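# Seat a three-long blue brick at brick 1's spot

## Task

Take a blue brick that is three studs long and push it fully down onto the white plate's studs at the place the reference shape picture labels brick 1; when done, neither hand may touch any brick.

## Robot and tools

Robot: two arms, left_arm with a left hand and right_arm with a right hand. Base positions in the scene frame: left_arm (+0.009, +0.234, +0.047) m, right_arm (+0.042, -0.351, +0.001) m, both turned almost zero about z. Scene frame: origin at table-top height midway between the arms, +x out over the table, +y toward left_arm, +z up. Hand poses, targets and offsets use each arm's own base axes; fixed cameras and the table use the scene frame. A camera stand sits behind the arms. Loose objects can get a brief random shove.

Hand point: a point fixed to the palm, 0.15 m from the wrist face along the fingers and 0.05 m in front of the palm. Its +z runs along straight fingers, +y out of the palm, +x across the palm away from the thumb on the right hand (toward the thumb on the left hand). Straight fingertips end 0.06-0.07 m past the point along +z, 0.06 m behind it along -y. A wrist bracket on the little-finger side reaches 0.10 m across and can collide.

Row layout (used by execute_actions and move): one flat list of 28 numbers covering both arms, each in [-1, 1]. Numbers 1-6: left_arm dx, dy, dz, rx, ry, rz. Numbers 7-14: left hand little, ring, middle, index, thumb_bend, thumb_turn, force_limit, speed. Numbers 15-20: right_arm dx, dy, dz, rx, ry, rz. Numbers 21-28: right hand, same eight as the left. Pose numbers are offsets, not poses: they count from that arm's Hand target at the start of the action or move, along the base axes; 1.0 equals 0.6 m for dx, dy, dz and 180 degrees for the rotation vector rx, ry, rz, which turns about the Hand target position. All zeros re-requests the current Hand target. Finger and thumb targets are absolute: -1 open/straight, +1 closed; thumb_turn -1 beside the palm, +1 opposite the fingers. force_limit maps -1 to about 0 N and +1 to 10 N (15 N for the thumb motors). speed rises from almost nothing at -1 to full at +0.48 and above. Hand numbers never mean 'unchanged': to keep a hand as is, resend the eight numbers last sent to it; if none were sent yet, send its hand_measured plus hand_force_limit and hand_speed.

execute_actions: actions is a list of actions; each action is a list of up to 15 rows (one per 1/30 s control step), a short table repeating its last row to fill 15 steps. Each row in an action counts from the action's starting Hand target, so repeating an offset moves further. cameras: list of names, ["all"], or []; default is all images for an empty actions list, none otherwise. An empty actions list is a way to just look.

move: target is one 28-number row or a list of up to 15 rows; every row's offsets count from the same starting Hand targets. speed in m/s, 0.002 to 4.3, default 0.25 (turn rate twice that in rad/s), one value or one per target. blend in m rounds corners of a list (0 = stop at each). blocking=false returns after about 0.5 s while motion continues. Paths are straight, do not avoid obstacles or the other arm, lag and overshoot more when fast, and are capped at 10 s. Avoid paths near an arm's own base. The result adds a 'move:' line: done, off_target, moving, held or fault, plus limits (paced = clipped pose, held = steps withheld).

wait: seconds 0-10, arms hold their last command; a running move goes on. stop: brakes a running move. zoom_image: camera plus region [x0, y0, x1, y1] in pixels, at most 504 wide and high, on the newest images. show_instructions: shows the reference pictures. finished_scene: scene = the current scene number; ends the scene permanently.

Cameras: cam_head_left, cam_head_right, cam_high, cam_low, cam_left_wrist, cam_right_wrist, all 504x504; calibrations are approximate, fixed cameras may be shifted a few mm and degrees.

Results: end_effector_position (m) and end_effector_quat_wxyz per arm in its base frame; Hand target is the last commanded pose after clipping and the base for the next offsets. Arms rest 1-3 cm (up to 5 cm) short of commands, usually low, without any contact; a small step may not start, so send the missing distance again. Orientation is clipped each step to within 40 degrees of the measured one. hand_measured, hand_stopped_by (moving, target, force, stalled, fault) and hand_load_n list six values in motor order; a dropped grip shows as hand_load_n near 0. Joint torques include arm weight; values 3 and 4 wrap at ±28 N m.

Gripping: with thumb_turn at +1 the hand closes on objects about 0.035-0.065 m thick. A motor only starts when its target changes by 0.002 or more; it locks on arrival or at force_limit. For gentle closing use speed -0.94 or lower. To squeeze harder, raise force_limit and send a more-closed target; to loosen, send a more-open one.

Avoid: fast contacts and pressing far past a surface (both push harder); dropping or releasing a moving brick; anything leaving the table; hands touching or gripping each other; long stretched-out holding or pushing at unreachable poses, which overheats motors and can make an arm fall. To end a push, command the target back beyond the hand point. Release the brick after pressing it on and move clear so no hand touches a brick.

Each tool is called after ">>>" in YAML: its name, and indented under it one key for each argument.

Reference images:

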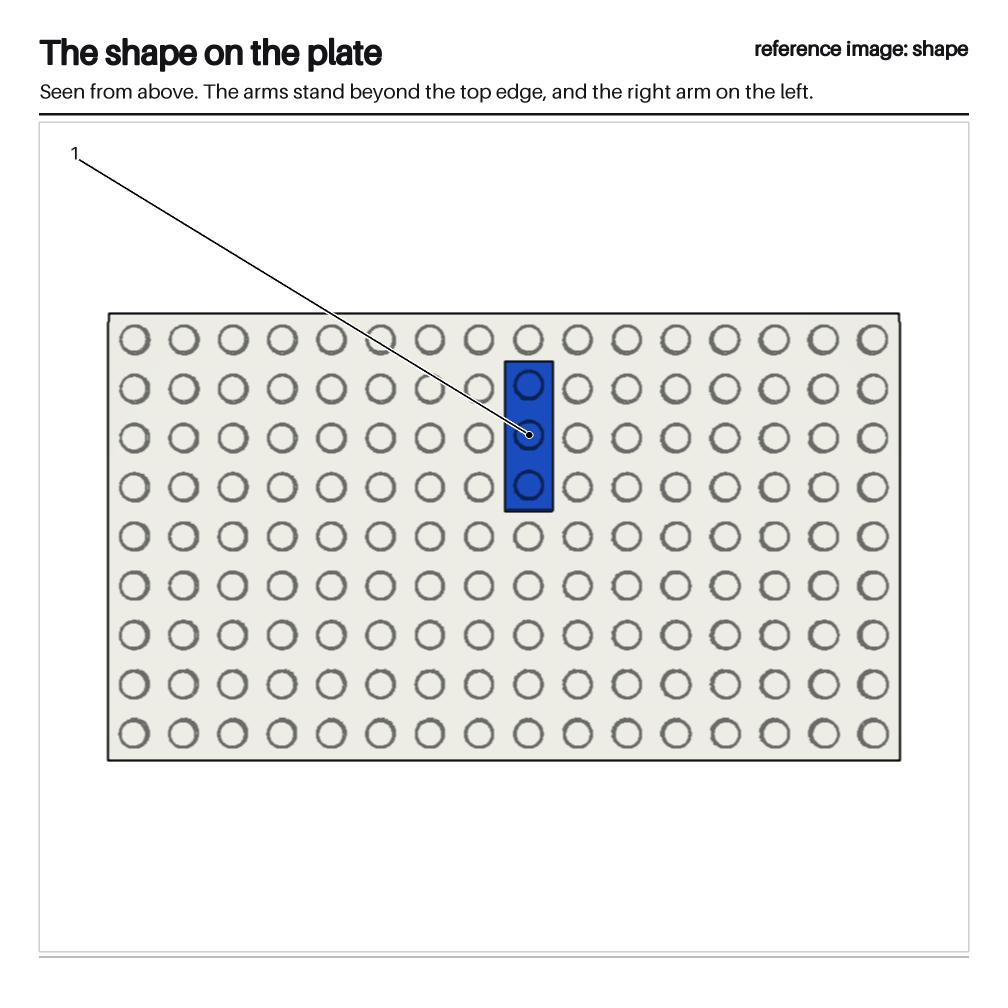

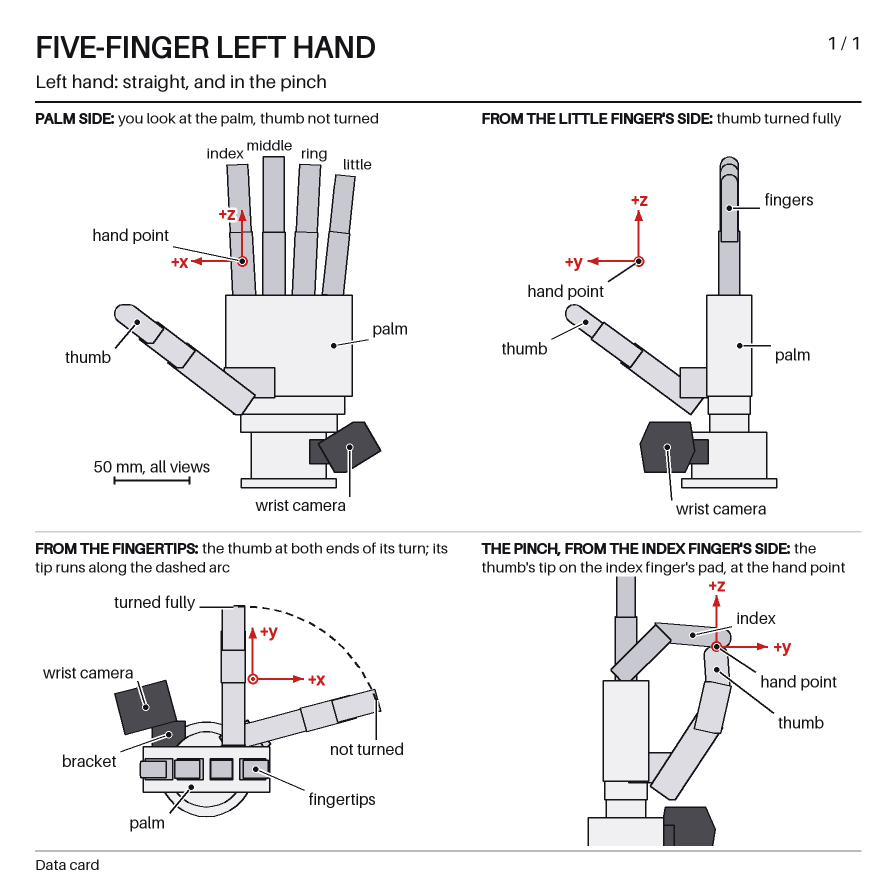

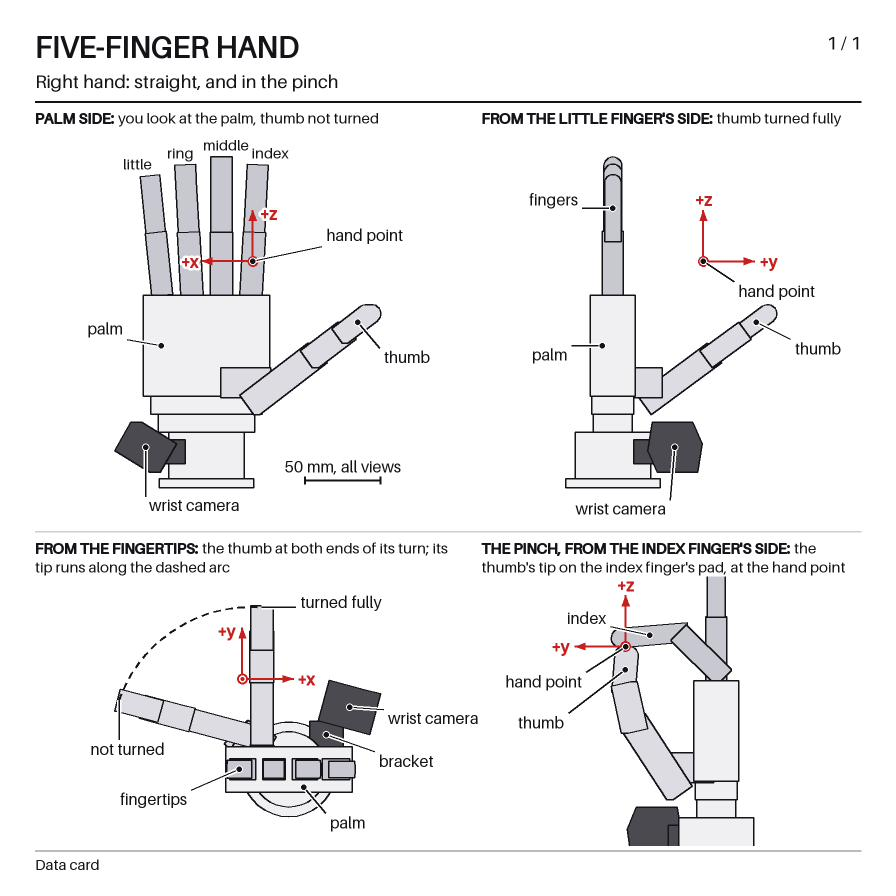

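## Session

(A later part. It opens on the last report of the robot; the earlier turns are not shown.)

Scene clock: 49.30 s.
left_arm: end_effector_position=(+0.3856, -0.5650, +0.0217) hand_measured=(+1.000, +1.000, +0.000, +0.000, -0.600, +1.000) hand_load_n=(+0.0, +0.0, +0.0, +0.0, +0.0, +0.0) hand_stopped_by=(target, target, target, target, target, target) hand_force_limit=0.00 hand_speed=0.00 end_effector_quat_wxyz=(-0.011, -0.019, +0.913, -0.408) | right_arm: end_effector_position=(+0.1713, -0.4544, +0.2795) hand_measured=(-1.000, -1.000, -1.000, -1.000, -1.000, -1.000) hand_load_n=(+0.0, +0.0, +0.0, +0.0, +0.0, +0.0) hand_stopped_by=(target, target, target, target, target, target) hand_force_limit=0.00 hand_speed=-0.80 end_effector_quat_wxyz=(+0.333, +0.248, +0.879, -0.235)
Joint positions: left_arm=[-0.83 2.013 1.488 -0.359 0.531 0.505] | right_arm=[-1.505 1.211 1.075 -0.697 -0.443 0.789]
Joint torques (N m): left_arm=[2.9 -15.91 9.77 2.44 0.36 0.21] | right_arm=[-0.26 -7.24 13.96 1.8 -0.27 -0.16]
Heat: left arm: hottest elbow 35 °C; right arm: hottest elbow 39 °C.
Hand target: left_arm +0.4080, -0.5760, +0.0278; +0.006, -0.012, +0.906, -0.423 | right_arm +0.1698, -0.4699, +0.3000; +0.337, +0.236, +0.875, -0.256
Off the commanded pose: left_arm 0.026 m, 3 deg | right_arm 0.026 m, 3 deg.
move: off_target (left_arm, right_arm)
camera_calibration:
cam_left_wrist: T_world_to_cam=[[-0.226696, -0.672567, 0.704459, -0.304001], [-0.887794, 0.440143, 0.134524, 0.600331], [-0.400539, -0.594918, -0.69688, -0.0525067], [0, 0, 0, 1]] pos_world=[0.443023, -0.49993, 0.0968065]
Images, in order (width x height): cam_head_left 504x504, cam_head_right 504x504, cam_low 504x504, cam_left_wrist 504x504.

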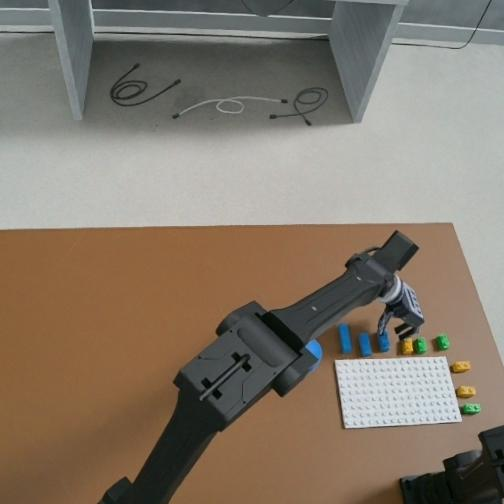

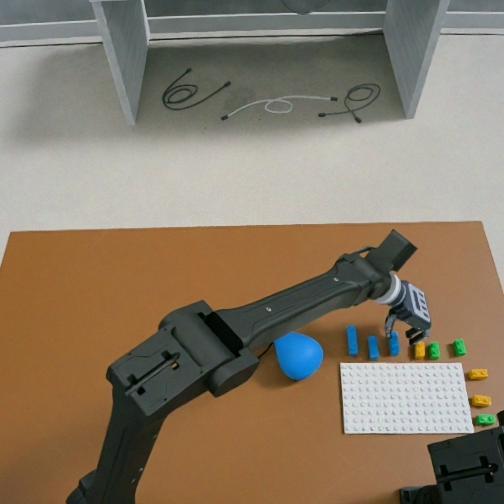

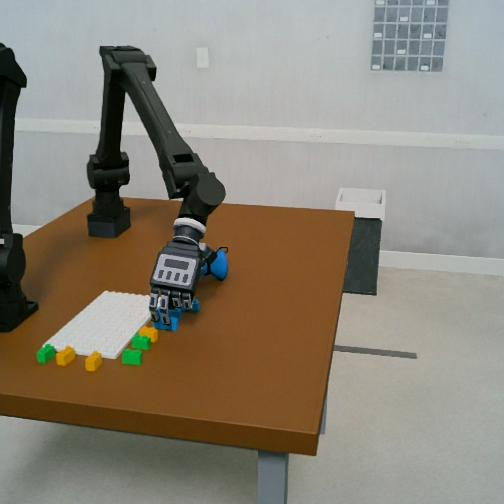

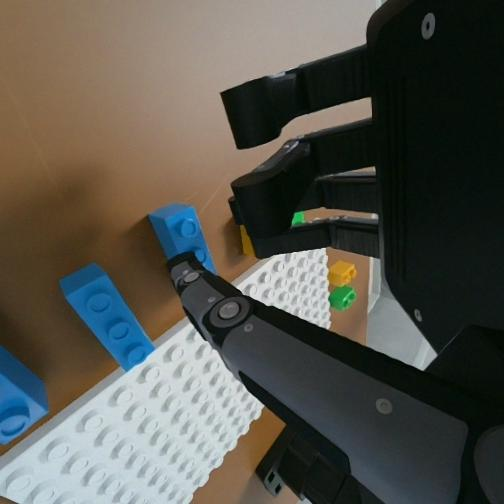

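>>> move:
  target: [0.0,0.0083,-0.035,0,0,0, 1,1,0.1,0.1,-0.6,1,0,-0.5, 0,0,0,0,0,0, -1,-1,-1,-1,-1,-1,0,-0.8]
  speed: 0.06
  cameras: ["cam_head_left","cam_head_right","cam_low","cam_left_wrist"]

>>> zoom_image:
  camera: "cam_head_right"
  region: [364, 300, 444, 380]

>>> zoom_image:
  camera: "cam_head_left"
  region: [360, 300, 440, 380]

>>> zoom_image:
  camera: "cam_low"
  region: [110, 250, 210, 350]

>>> zoom_image:
  camera: "cam_left_wrist"
  region: [100, 120, 340, 360]

Scene clock: 54.23 s.
left_arm: end_effector_position=(+0.3932, -0.5700, +0.0144) hand_measured=(+1.000, +1.000, +0.100, +0.100, -0.600, +1.000) hand_load_n=(+0.0, +0.0, +0.0, +0.0, +0.0, +0.0) hand_stopped_by=(target, target, target, target, target, target) hand_force_limit=0.00 hand_speed=-0.50 end_effector_quat_wxyz=(-0.003, -0.015, +0.908, -0.418) | right_arm: end_effector_position=(+0.1713, -0.4544, +0.2795) hand_measured=(-1.000, -1.000, -1.000, -1.000, -1.000, -1.000) hand_load_n=(+0.0, +0.0, +0.5, +0.0, +0.0, +0.0) hand_stopped_by=(target, target, target, target, target, target) hand_force_limit=0.00 hand_speed=-0.80 end_effector_quat_wxyz=(+0.333, +0.248, +0.879, -0.235)
Joint positions: left_arm=[-0.826 2.031 1.488 -0.313 0.535 0.509] | right_arm=[-1.505 1.211 1.075 -0.697 -0.443 0.789]
Joint torques (N m): left_arm=[2.61 -15.15 7.73 2.45 0.36 0.2] | right_arm=[-0.44 -7.53 14.01 1.63 -0.27 -0.16]
Heat: left arm: hottest elbow 35 °C; right arm: hottest elbow 39 °C.
Hand target: left_arm +0.4081, -0.5709, +0.0068; +0.006, -0.012, +0.906, -0.423 | right_arm +0.1698, -0.4699, +0.3000; +0.337, +0.236, +0.875, -0.256
Off the commanded pose: left_arm 0.017 m, 1 deg | right_arm 0.026 m, 3 deg.
move: off_target (left_arm, right_arm)
camera_calibration:
cam_left_wrist: T_world_to_cam=[[-0.241759, -0.656219, 0.714793, -0.285383], [-0.889552, 0.444152, 0.10689, 0.613611], [-0.38762, -0.610005, -0.691119, -0.071309], [0, 0, 0, 1]] pos_world=[0.449204, -0.503309, 0.0891183]
Images, in order (width x height): cam_head_left 504x504, cam_head_right 504x504, cam_low 504x504, cam_left_wrist 504x504.

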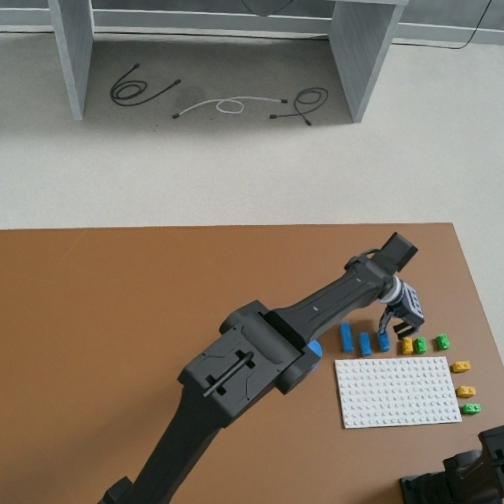

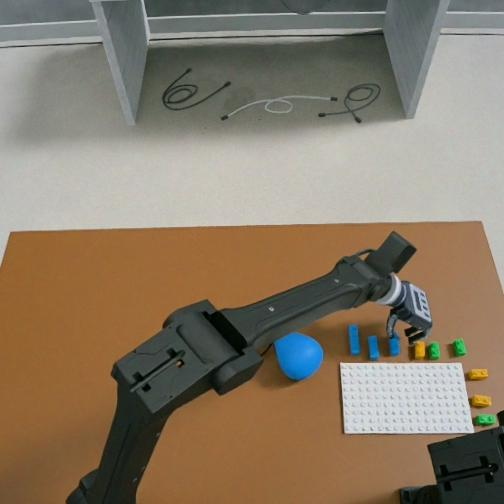

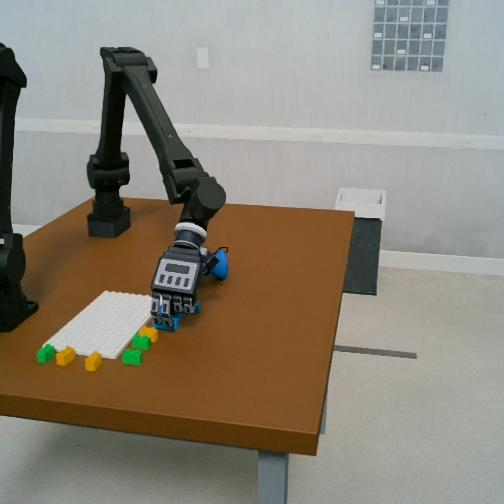

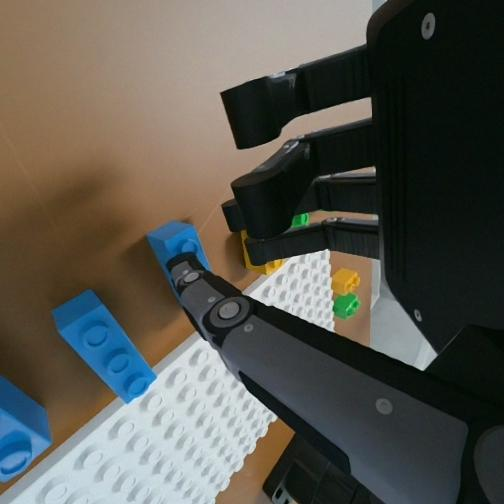

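Scaled by 6.300 from the camera's 504x504 image, which has a finer 720x720 frame.

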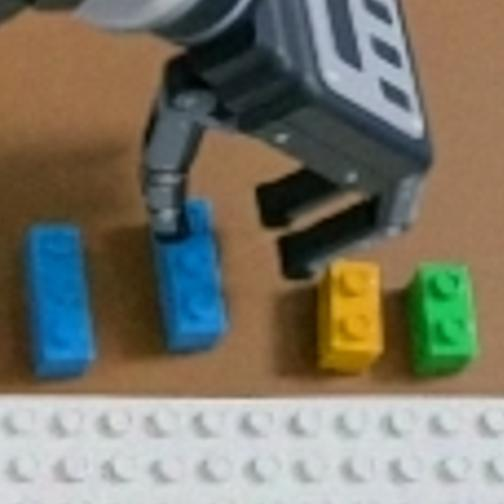

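Scaled by 6.300 from the camera's 504x504 image, which has a finer 720x720 frame.

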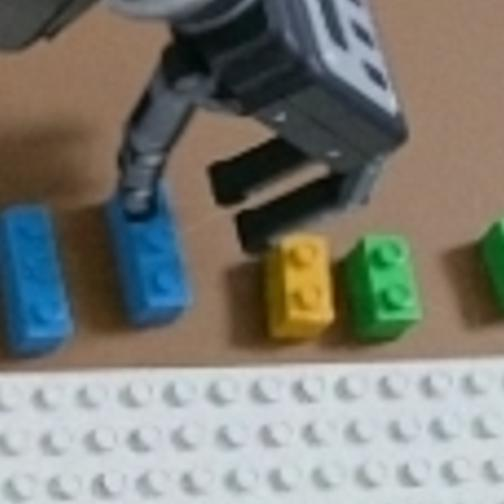

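Scaled by 5.040 from the camera's 504x504 image, which has a finer 720x720 frame.

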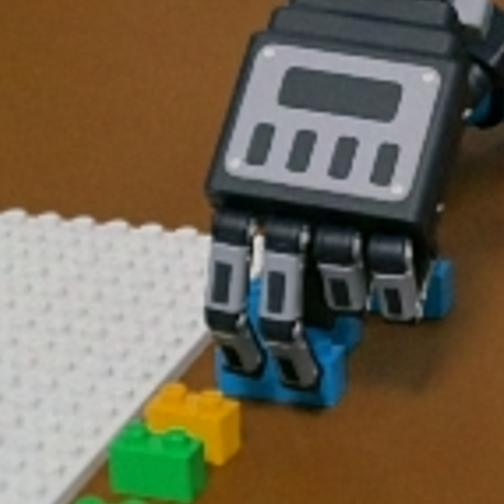

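Scaled by 2.100 from the camera's 504x504 image, which has a finer 720x720 frame.

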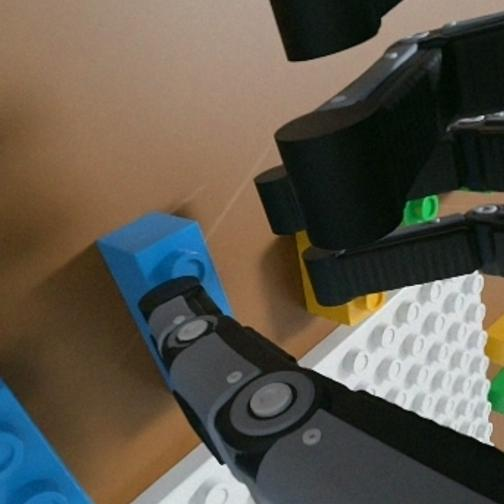

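>>> move:
  target: [-0.0133,0.01,0.025,0,0,0, 1,1,0.1,0.1,-0.8,1,0,-0.3, 0,0,0,0,0,0, -1,-1,-1,-1,-1,-1,0,-0.8]
  speed: 0.08
  cameras: ["cam_head_left","cam_head_right","cam_low","cam_left_wrist"]

>>> zoom_image:
  camera: "cam_head_right"
  region: [364, 300, 444, 380]

>>> zoom_image:
  camera: "cam_head_left"
  region: [360, 300, 440, 380]

>>> zoom_image:
  camera: "cam_left_wrist"
  region: [100, 120, 340, 360]

Scene clock: 57.40 s.
left_arm: end_effector_position=(+0.3932, -0.5701, +0.0149) hand_measured=(+1.000, +1.000, +0.100, +0.100, -0.800, +1.000) hand_load_n=(+0.0, +0.0, +0.0, +0.0, +0.0, +0.0) hand_stopped_by=(target, target, target, target, target, target) hand_force_limit=0.00 hand_speed=-0.30 end_effector_quat_wxyz=(-0.002, -0.014, +0.908, -0.418) | right_arm: end_effector_position=(+0.1713, -0.4544, +0.2795) hand_measured=(-1.000, -1.000, -1.000, -1.000, -1.000, -1.000) hand_load_n=(+0.0, +0.0, -0.5, +0.0, +0.0, +0.0) hand_stopped_by=(target, target, target, target, target, target) hand_force_limit=0.00 hand_speed=-0.80 end_effector_quat_wxyz=(+0.333, +0.248, +0.879, -0.235)
Joint positions: left_arm=[-0.826 2.031 1.488 -0.313 0.535 0.509] | right_arm=[-1.505 1.211 1.075 -0.697 -0.443 0.789]
Joint torques (N m): left_arm=[2.73 -18.9 5.97 1.95 0.29 0.2] | right_arm=[-0.56 -7.3 14 1.68 -0.25 -0.17]
Heat: left arm: hottest elbow 35 °C; right arm: hottest elbow 39 °C.
Hand target: left_arm +0.4001, -0.5649, +0.0219; +0.006, -0.012, +0.906, -0.423 | right_arm +0.1698, -0.4699, +0.3000; +0.337, +0.236, +0.875, -0.256
Off the commanded pose: left_arm 0.011 m, 1 deg | right_arm 0.026 m, 3 deg.
move: off_target (left_arm, right_arm)
camera_calibration:
cam_left_wrist: T_world_to_cam=[[-0.242411, -0.655823, 0.714936, -0.285237], [-0.889538, 0.444387, 0.106031, 0.613834], [-0.387246, -0.61026, -0.691103, -0.0712227], [0, 0, 0, 1]] pos_world=[0.449303, -0.503309, 0.0896185]
Images, in order (width x height): cam_head_left 504x504, cam_head_right 504x504, cam_low 504x504, cam_left_wrist 504x504.

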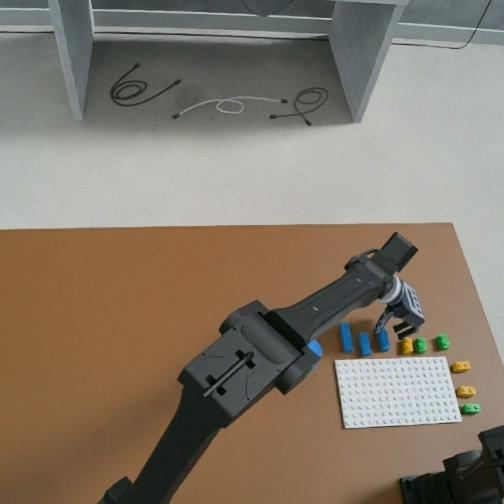

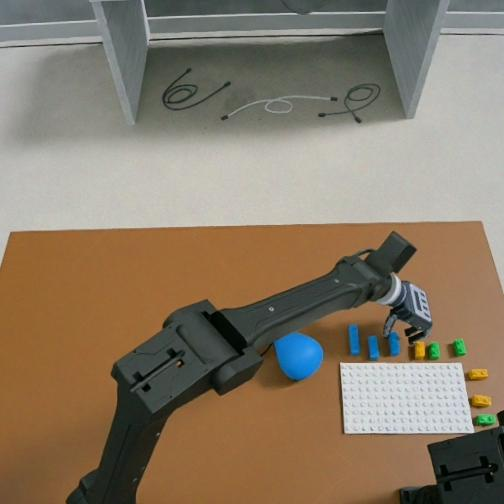

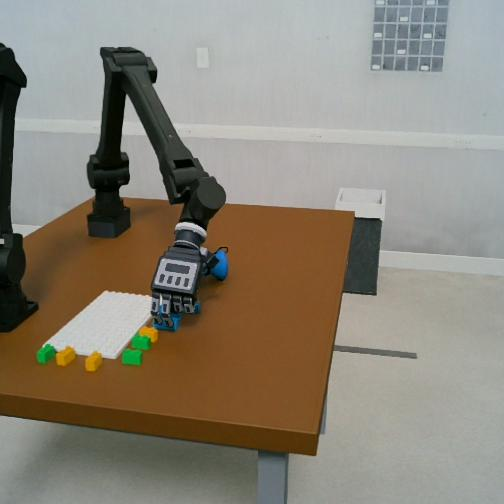

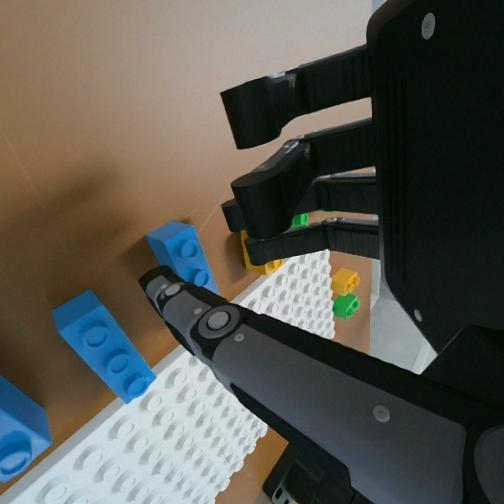

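Scaled by 6.300 from the camera's 504x504 image, which has a finer 720x720 frame.

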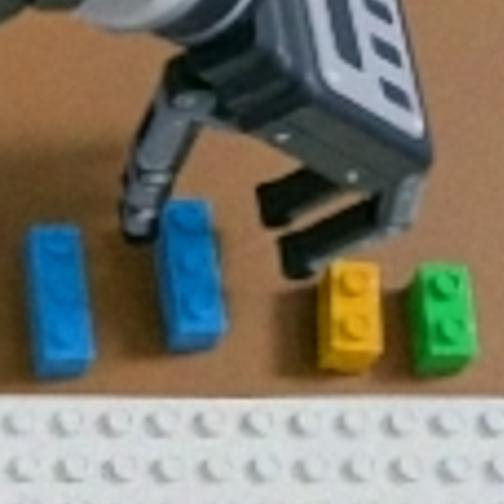

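Scaled by 6.300 from the camera's 504x504 image, which has a finer 720x720 frame.

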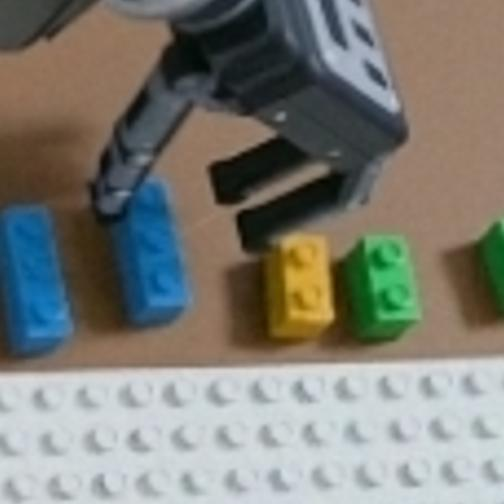

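Scaled by 2.100 from the camera's 504x504 image, which has a finer 720x720 frame.

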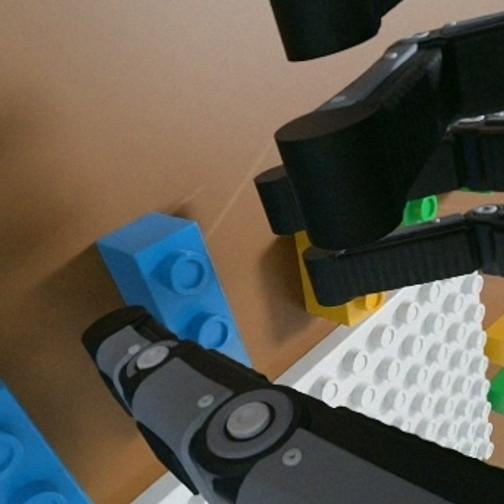

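>>> move:
  target: [0.0,-0.005,-0.0458,0,0,0, 1,1,0.1,0.1,-0.8,1,0,-0.3, 0,0,0,0,0,0, -1,-1,-1,-1,-1,-1,0,-0.8]
  speed: 0.05
  cameras: ["cam_head_left","cam_head_right","cam_low","cam_left_wrist"]

>>> zoom_image:
  camera: "cam_head_right"
  region: [364, 300, 444, 380]

>>> zoom_image:
  camera: "cam_low"
  region: [110, 250, 210, 350]

>>> zoom_image:
  camera: "cam_left_wrist"
  region: [100, 120, 340, 360]

Scene clock: 60.87 s.
left_arm: end_effector_position=(+0.3950, -0.5719, +0.0132) hand_measured=(+1.000, +1.000, +0.100, +0.100, -0.800, +1.000) hand_load_n=(+0.0, +0.0, +0.0, +0.0, +0.0, +0.0) hand_stopped_by=(target, target, target, target, target, target) hand_force_limit=0.00 hand_speed=-0.30 end_effector_quat_wxyz=(+0.005, -0.011, +0.904, -0.427) | right_arm: end_effector_position=(+0.1713, -0.4544, +0.2795) hand_measured=(-1.000, -1.000, -1.000, -1.000, -1.000, -1.000) hand_load_n=(+0.0, +0.0, +0.0, +0.0, +0.0, +0.0) hand_stopped_by=(target, target, target, target, target, target) hand_force_limit=0.00 hand_speed=-0.80 end_effector_quat_wxyz=(+0.333, +0.248, +0.879, -0.235)
Joint positions: left_arm=[-0.826 2.03 1.472 -0.272 0.535 0.509] | right_arm=[-1.505 1.211 1.075 -0.697 -0.443 0.789]
Joint torques (N m): left_arm=[2.32 -15.44 6.13 2.45 0.19 0.15] | right_arm=[-0.32 -7.65 14.06 1.63 -0.25 -0.18]
Heat: left arm: hottest elbow 35 °C; right arm: hottest elbow 40 °C.
Hand target: left_arm +0.4002, -0.5679, -0.0057; +0.006, -0.012, +0.906, -0.423 | right_arm +0.1698, -0.4699, +0.3000; +0.337, +0.236, +0.875, -0.256
Off the commanded pose: left_arm 0.020 m, 1 deg | right_arm 0.026 m, 3 deg.
move: off_target (left_arm, right_arm)
camera_calibration:
cam_left_wrist: T_world_to_cam=[[-0.255111, -0.642123, 0.722909, -0.272123], [-0.891207, 0.44616, 0.0817986, 0.618368], [-0.375057, -0.623394, -0.686085, -0.0852818], [0, 0, 0, 1]] pos_world=[0.449687, -0.503791, 0.0876279]
Images, in order (width x height): cam_head_left 504x504, cam_head_right 504x504, cam_low 504x504, cam_left_wrist 504x504.

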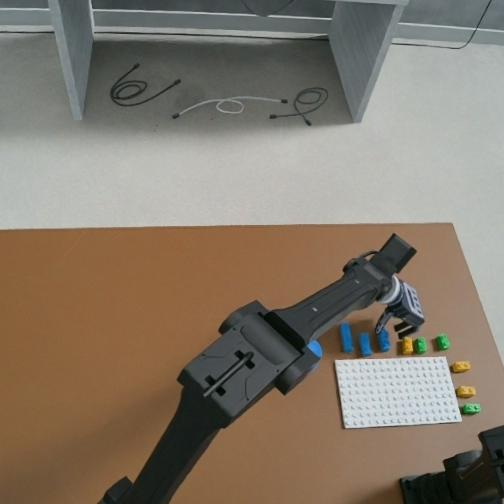

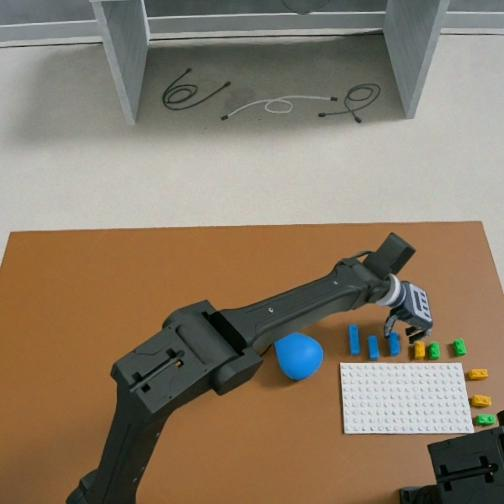

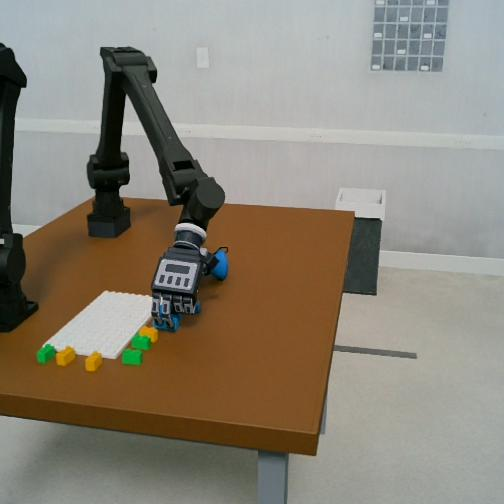

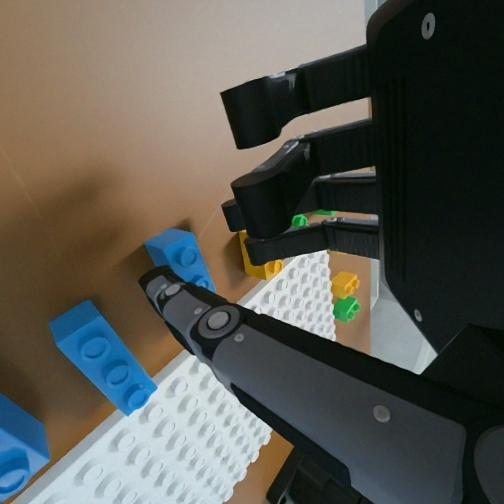

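Scaled by 6.300 from the camera's 504x504 image, which has a finer 720x720 frame.

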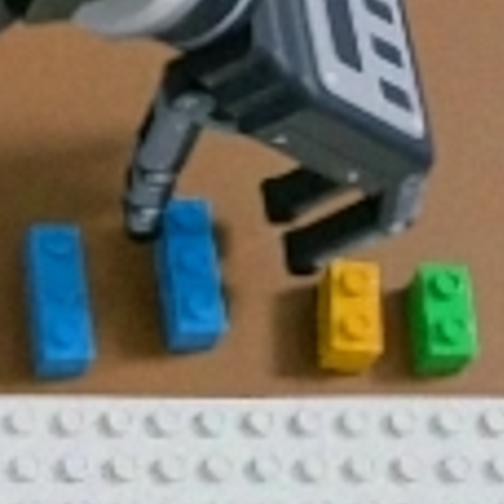

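Scaled by 5.040 from the camera's 504x504 image, which has a finer 720x720 frame.

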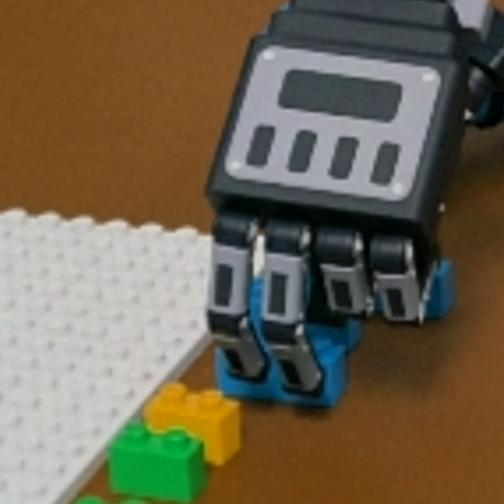

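Scaled by 2.100 from the camera's 504x504 image, which has a finer 720x720 frame.

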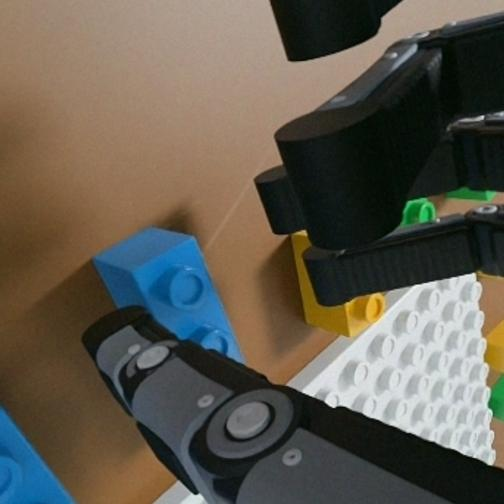

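>>> move:
  target: [-0.005,0.0,-0.015,0,0,0, 1,1,0.1,0.1,-0.8,1,0,-0.3, 0,0,0,0,0,0, -1,-1,-1,-1,-1,-1,0,-0.8]
  speed: 0.05
  cameras: ["cam_head_left","cam_head_right","cam_low","cam_left_wrist"]

>>> zoom_image:
  camera: "cam_head_right"
  region: [364, 300, 444, 380]

>>> zoom_image:
  camera: "cam_low"
  region: [110, 250, 210, 350]

>>> zoom_image:
  camera: "cam_left_wrist"
  region: [100, 120, 340, 360]

Scene clock: 63.97 s.
left_arm: end_effector_position=(+0.3935, -0.5703, +0.0026) hand_measured=(+1.000, +1.000, +0.100, +0.100, -0.800, +1.000) hand_load_n=(+0.0, +0.0, +0.0, +0.5, +0.0, +0.0) hand_stopped_by=(target, target, target, target, target, target) hand_force_limit=0.00 hand_speed=-0.30 end_effector_quat_wxyz=(+0.005, -0.011, +0.904, -0.427) | right_arm: end_effector_position=(+0.1713, -0.4544, +0.2795) hand_measured=(-1.000, -1.000, -1.000, -1.000, -1.000, -1.000) hand_load_n=(+0.0, +0.0, +0.0, +0.0, +0.0, +0.0) hand_stopped_by=(target, target, target, target, target, target) hand_force_limit=0.00 hand_speed=-0.80 end_effector_quat_wxyz=(+0.333, +0.248, +0.879, -0.235)
Joint positions: left_arm=[-0.826 2.04 1.458 -0.249 0.535 0.509] | right_arm=[-1.505 1.211 1.075 -0.697 -0.443 0.789]
Joint torques (N m): left_arm=[1.73 -15.27 6.11 2.41 0.1 0.13] | right_arm=[-0.38 -7.53 13.97 1.7 -0.26 -0.15]
Heat: left arm: hottest elbow 35 °C; right arm: hottest elbow 40 °C.
Hand target: left_arm +0.3971, -0.5679, -0.0147; +0.006, -0.012, +0.906, -0.423 | right_arm +0.1698, -0.4699, +0.3000; +0.337, +0.236, +0.875, -0.256
Off the commanded pose: left_arm 0.018 m, 1 deg | right_arm 0.026 m, 3 deg.
move: off_target (left_arm, right_arm)
camera_calibration:
cam_left_wrist: T_world_to_cam=[[-0.254384, -0.642882, 0.72249, -0.264529], [-0.89112, 0.44608, 0.0831704, 0.617135], [-0.375757, -0.622668, -0.686361, -0.0914454], [0, 0, 0, 1]] pos_world=[0.448288, -0.502292, 0.0770274]
Images, in order (width x height): cam_head_left 504x504, cam_head_right 504x504, cam_low 504x504, cam_left_wrist 504x504.

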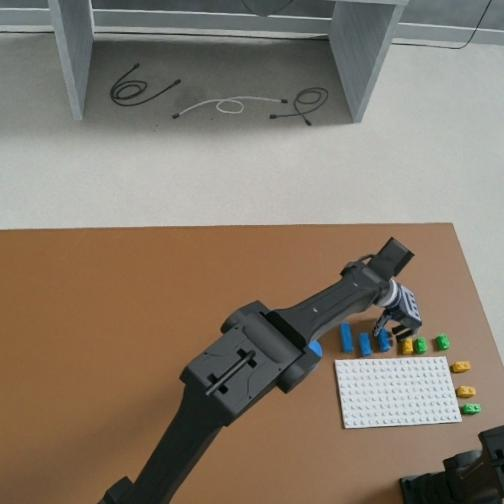

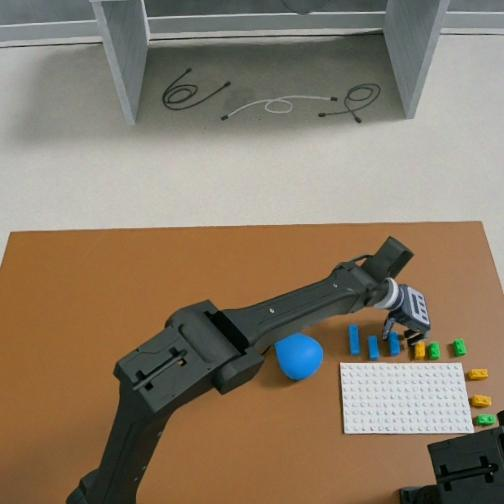

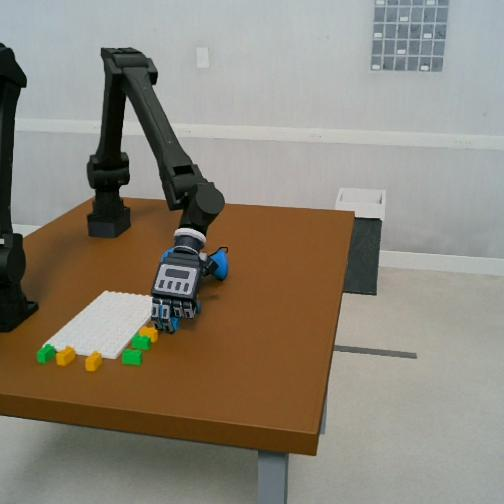

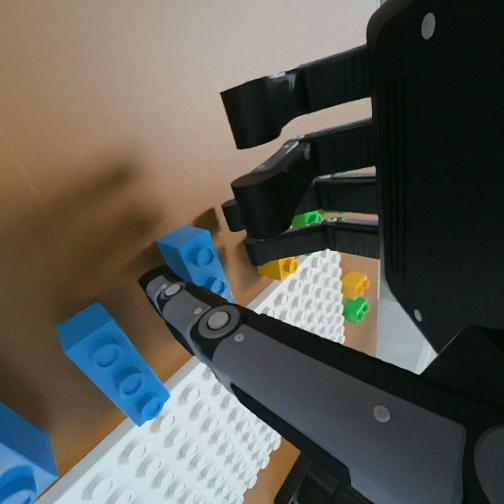

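Scaled by 6.300 from the camera's 504x504 image, which has a finer 720x720 frame.

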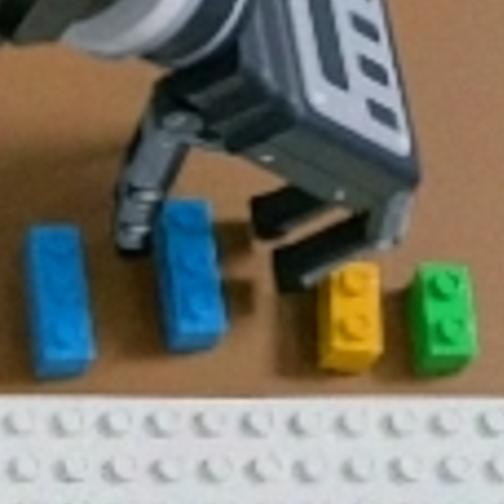

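Scaled by 5.040 from the camera's 504x504 image, which has a finer 720x720 frame.

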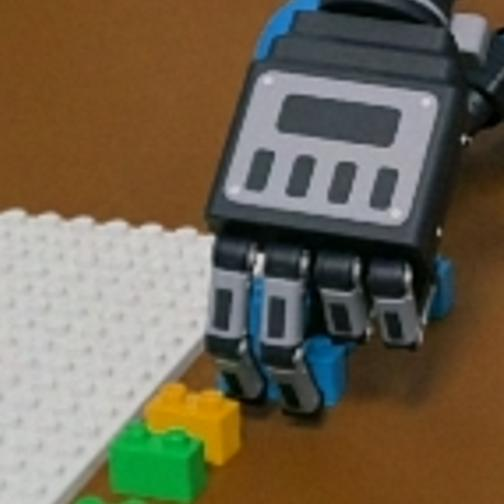

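Scaled by 2.100 from the camera's 504x504 image, which has a finer 720x720 frame.

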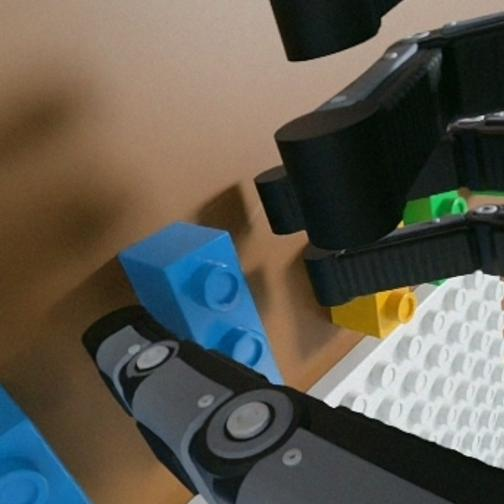

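>>> move:
  target: [-0.005,0.038,-0.018,0,0,0, 1,1,0.22,0.22,-0.7,1,0,-0.3, 0,0,0,0,0,0, -1,-1,-1,-1,-1,-1,0,-0.8]
  speed: 0.05
  cameras: ["cam_head_left","cam_head_right","cam_low","cam_left_wrist"]

>>> zoom_image:
  camera: "cam_head_right"
  region: [364, 300, 444, 380]

>>> zoom_image:
  camera: "cam_low"
  region: [110, 250, 210, 350]

>>> zoom_image:
  camera: "cam_left_wrist"
  region: [100, 120, 340, 360]

Scene clock: 69.63 s.
left_arm: end_effector_position=(+0.3865, -0.5608, -0.0106) hand_measured=(+1.000, +1.000, +0.220, +0.220, -0.700, +1.000) hand_load_n=(+0.0, +0.0, -0.5, +0.0, +0.0, +0.0) hand_stopped_by=(target, target, target, target, target, target) hand_force_limit=0.00 hand_speed=-0.30 end_effector_quat_wxyz=(+0.003, -0.006, +0.902, -0.431) | right_arm: end_effector_position=(+0.1713, -0.4544, +0.2795) hand_measured=(-1.000, -1.000, -1.000, -1.000, -1.000, -1.000) hand_load_n=(+0.0, +0.0, +0.0, +0.0, +0.0, +0.0) hand_stopped_by=(target, target, target, target, target, target) hand_force_limit=0.00 hand_speed=-0.80 end_effector_quat_wxyz=(+0.333, +0.248, +0.879, -0.235)
Joint positions: left_arm=[-0.821 2.035 1.403 -0.195 0.549 0.517] | right_arm=[-1.505 1.211 1.075 -0.697 -0.443 0.789]
Joint torques (N m): left_arm=[3.6 -15.74 4.74 1.95 0.11 0.25] | right_arm=[-0.38 -7.65 13.96 1.7 -0.24 -0.16]
Heat: left arm: hottest elbow 35 °C; right arm: hottest elbow 40 °C.
Hand target: left_arm +0.3941, -0.5451, -0.0256; +0.006, -0.012, +0.906, -0.423 | right_arm +0.1698, -0.4699, +0.3000; +0.337, +0.236, +0.875, -0.256
Off the commanded pose: left_arm 0.023 m, 1 deg | right_arm 0.026 m, 3 deg.
move: off_target (left_arm, right_arm)
camera_calibration:
cam_left_wrist: T_world_to_cam=[[-0.260792, -0.633088, 0.728826, -0.24263], [-0.886933, 0.455251, 0.0780834, 0.611188], [-0.381233, -0.626056, -0.680232, -0.0968499], [0, 0, 0, 1]] pos_world=[0.441884, -0.492484, 0.0632313]
Images, in order (width x height): cam_head_left 504x504, cam_head_right 504x504, cam_low 504x504, cam_left_wrist 504x504.

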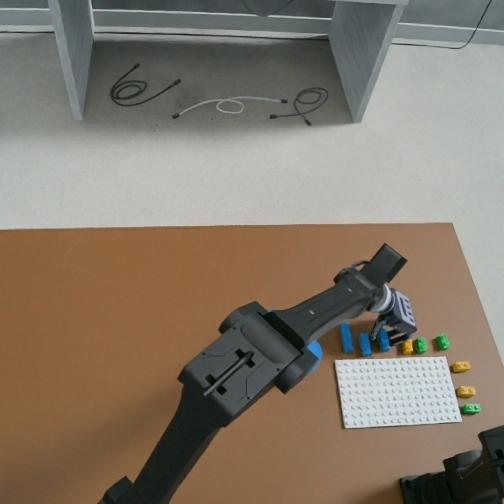

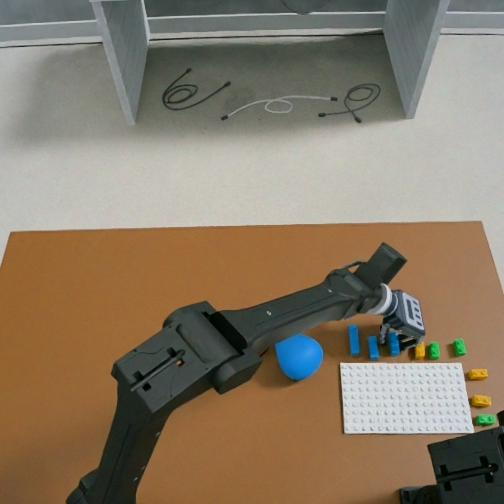

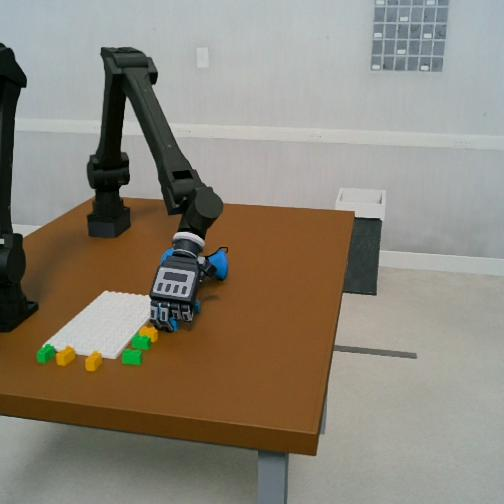

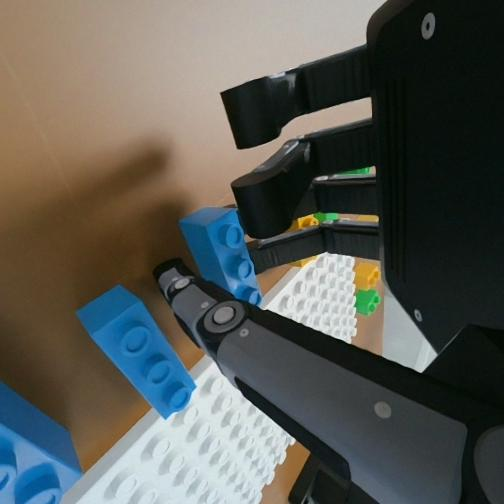

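Scaled by 6.300 from the camera's 504x504 image, which has a finer 720x720 frame.

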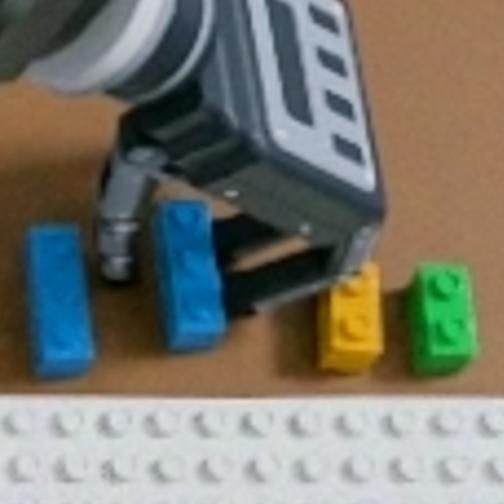

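Scaled by 5.040 from the camera's 504x504 image, which has a finer 720x720 frame.

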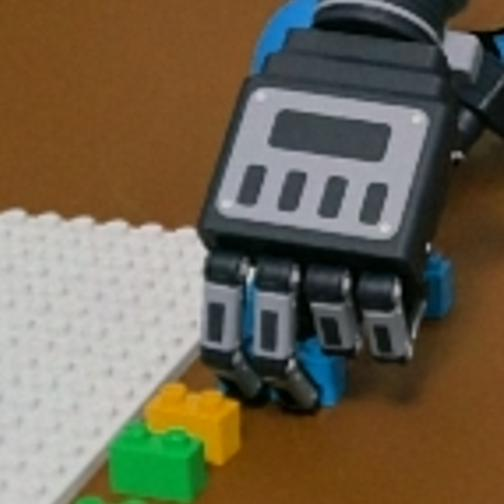

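Scaled by 2.100 from the camera's 504x504 image, which has a finer 720x720 frame.

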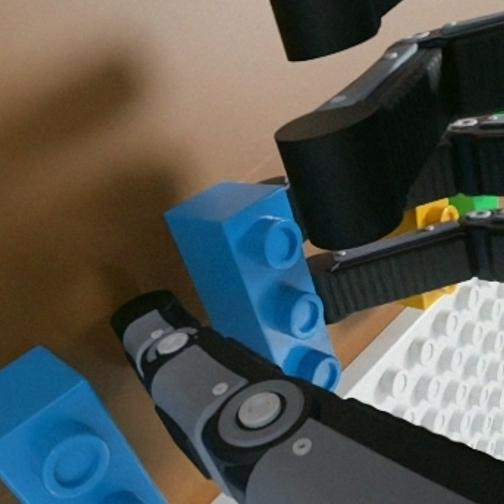

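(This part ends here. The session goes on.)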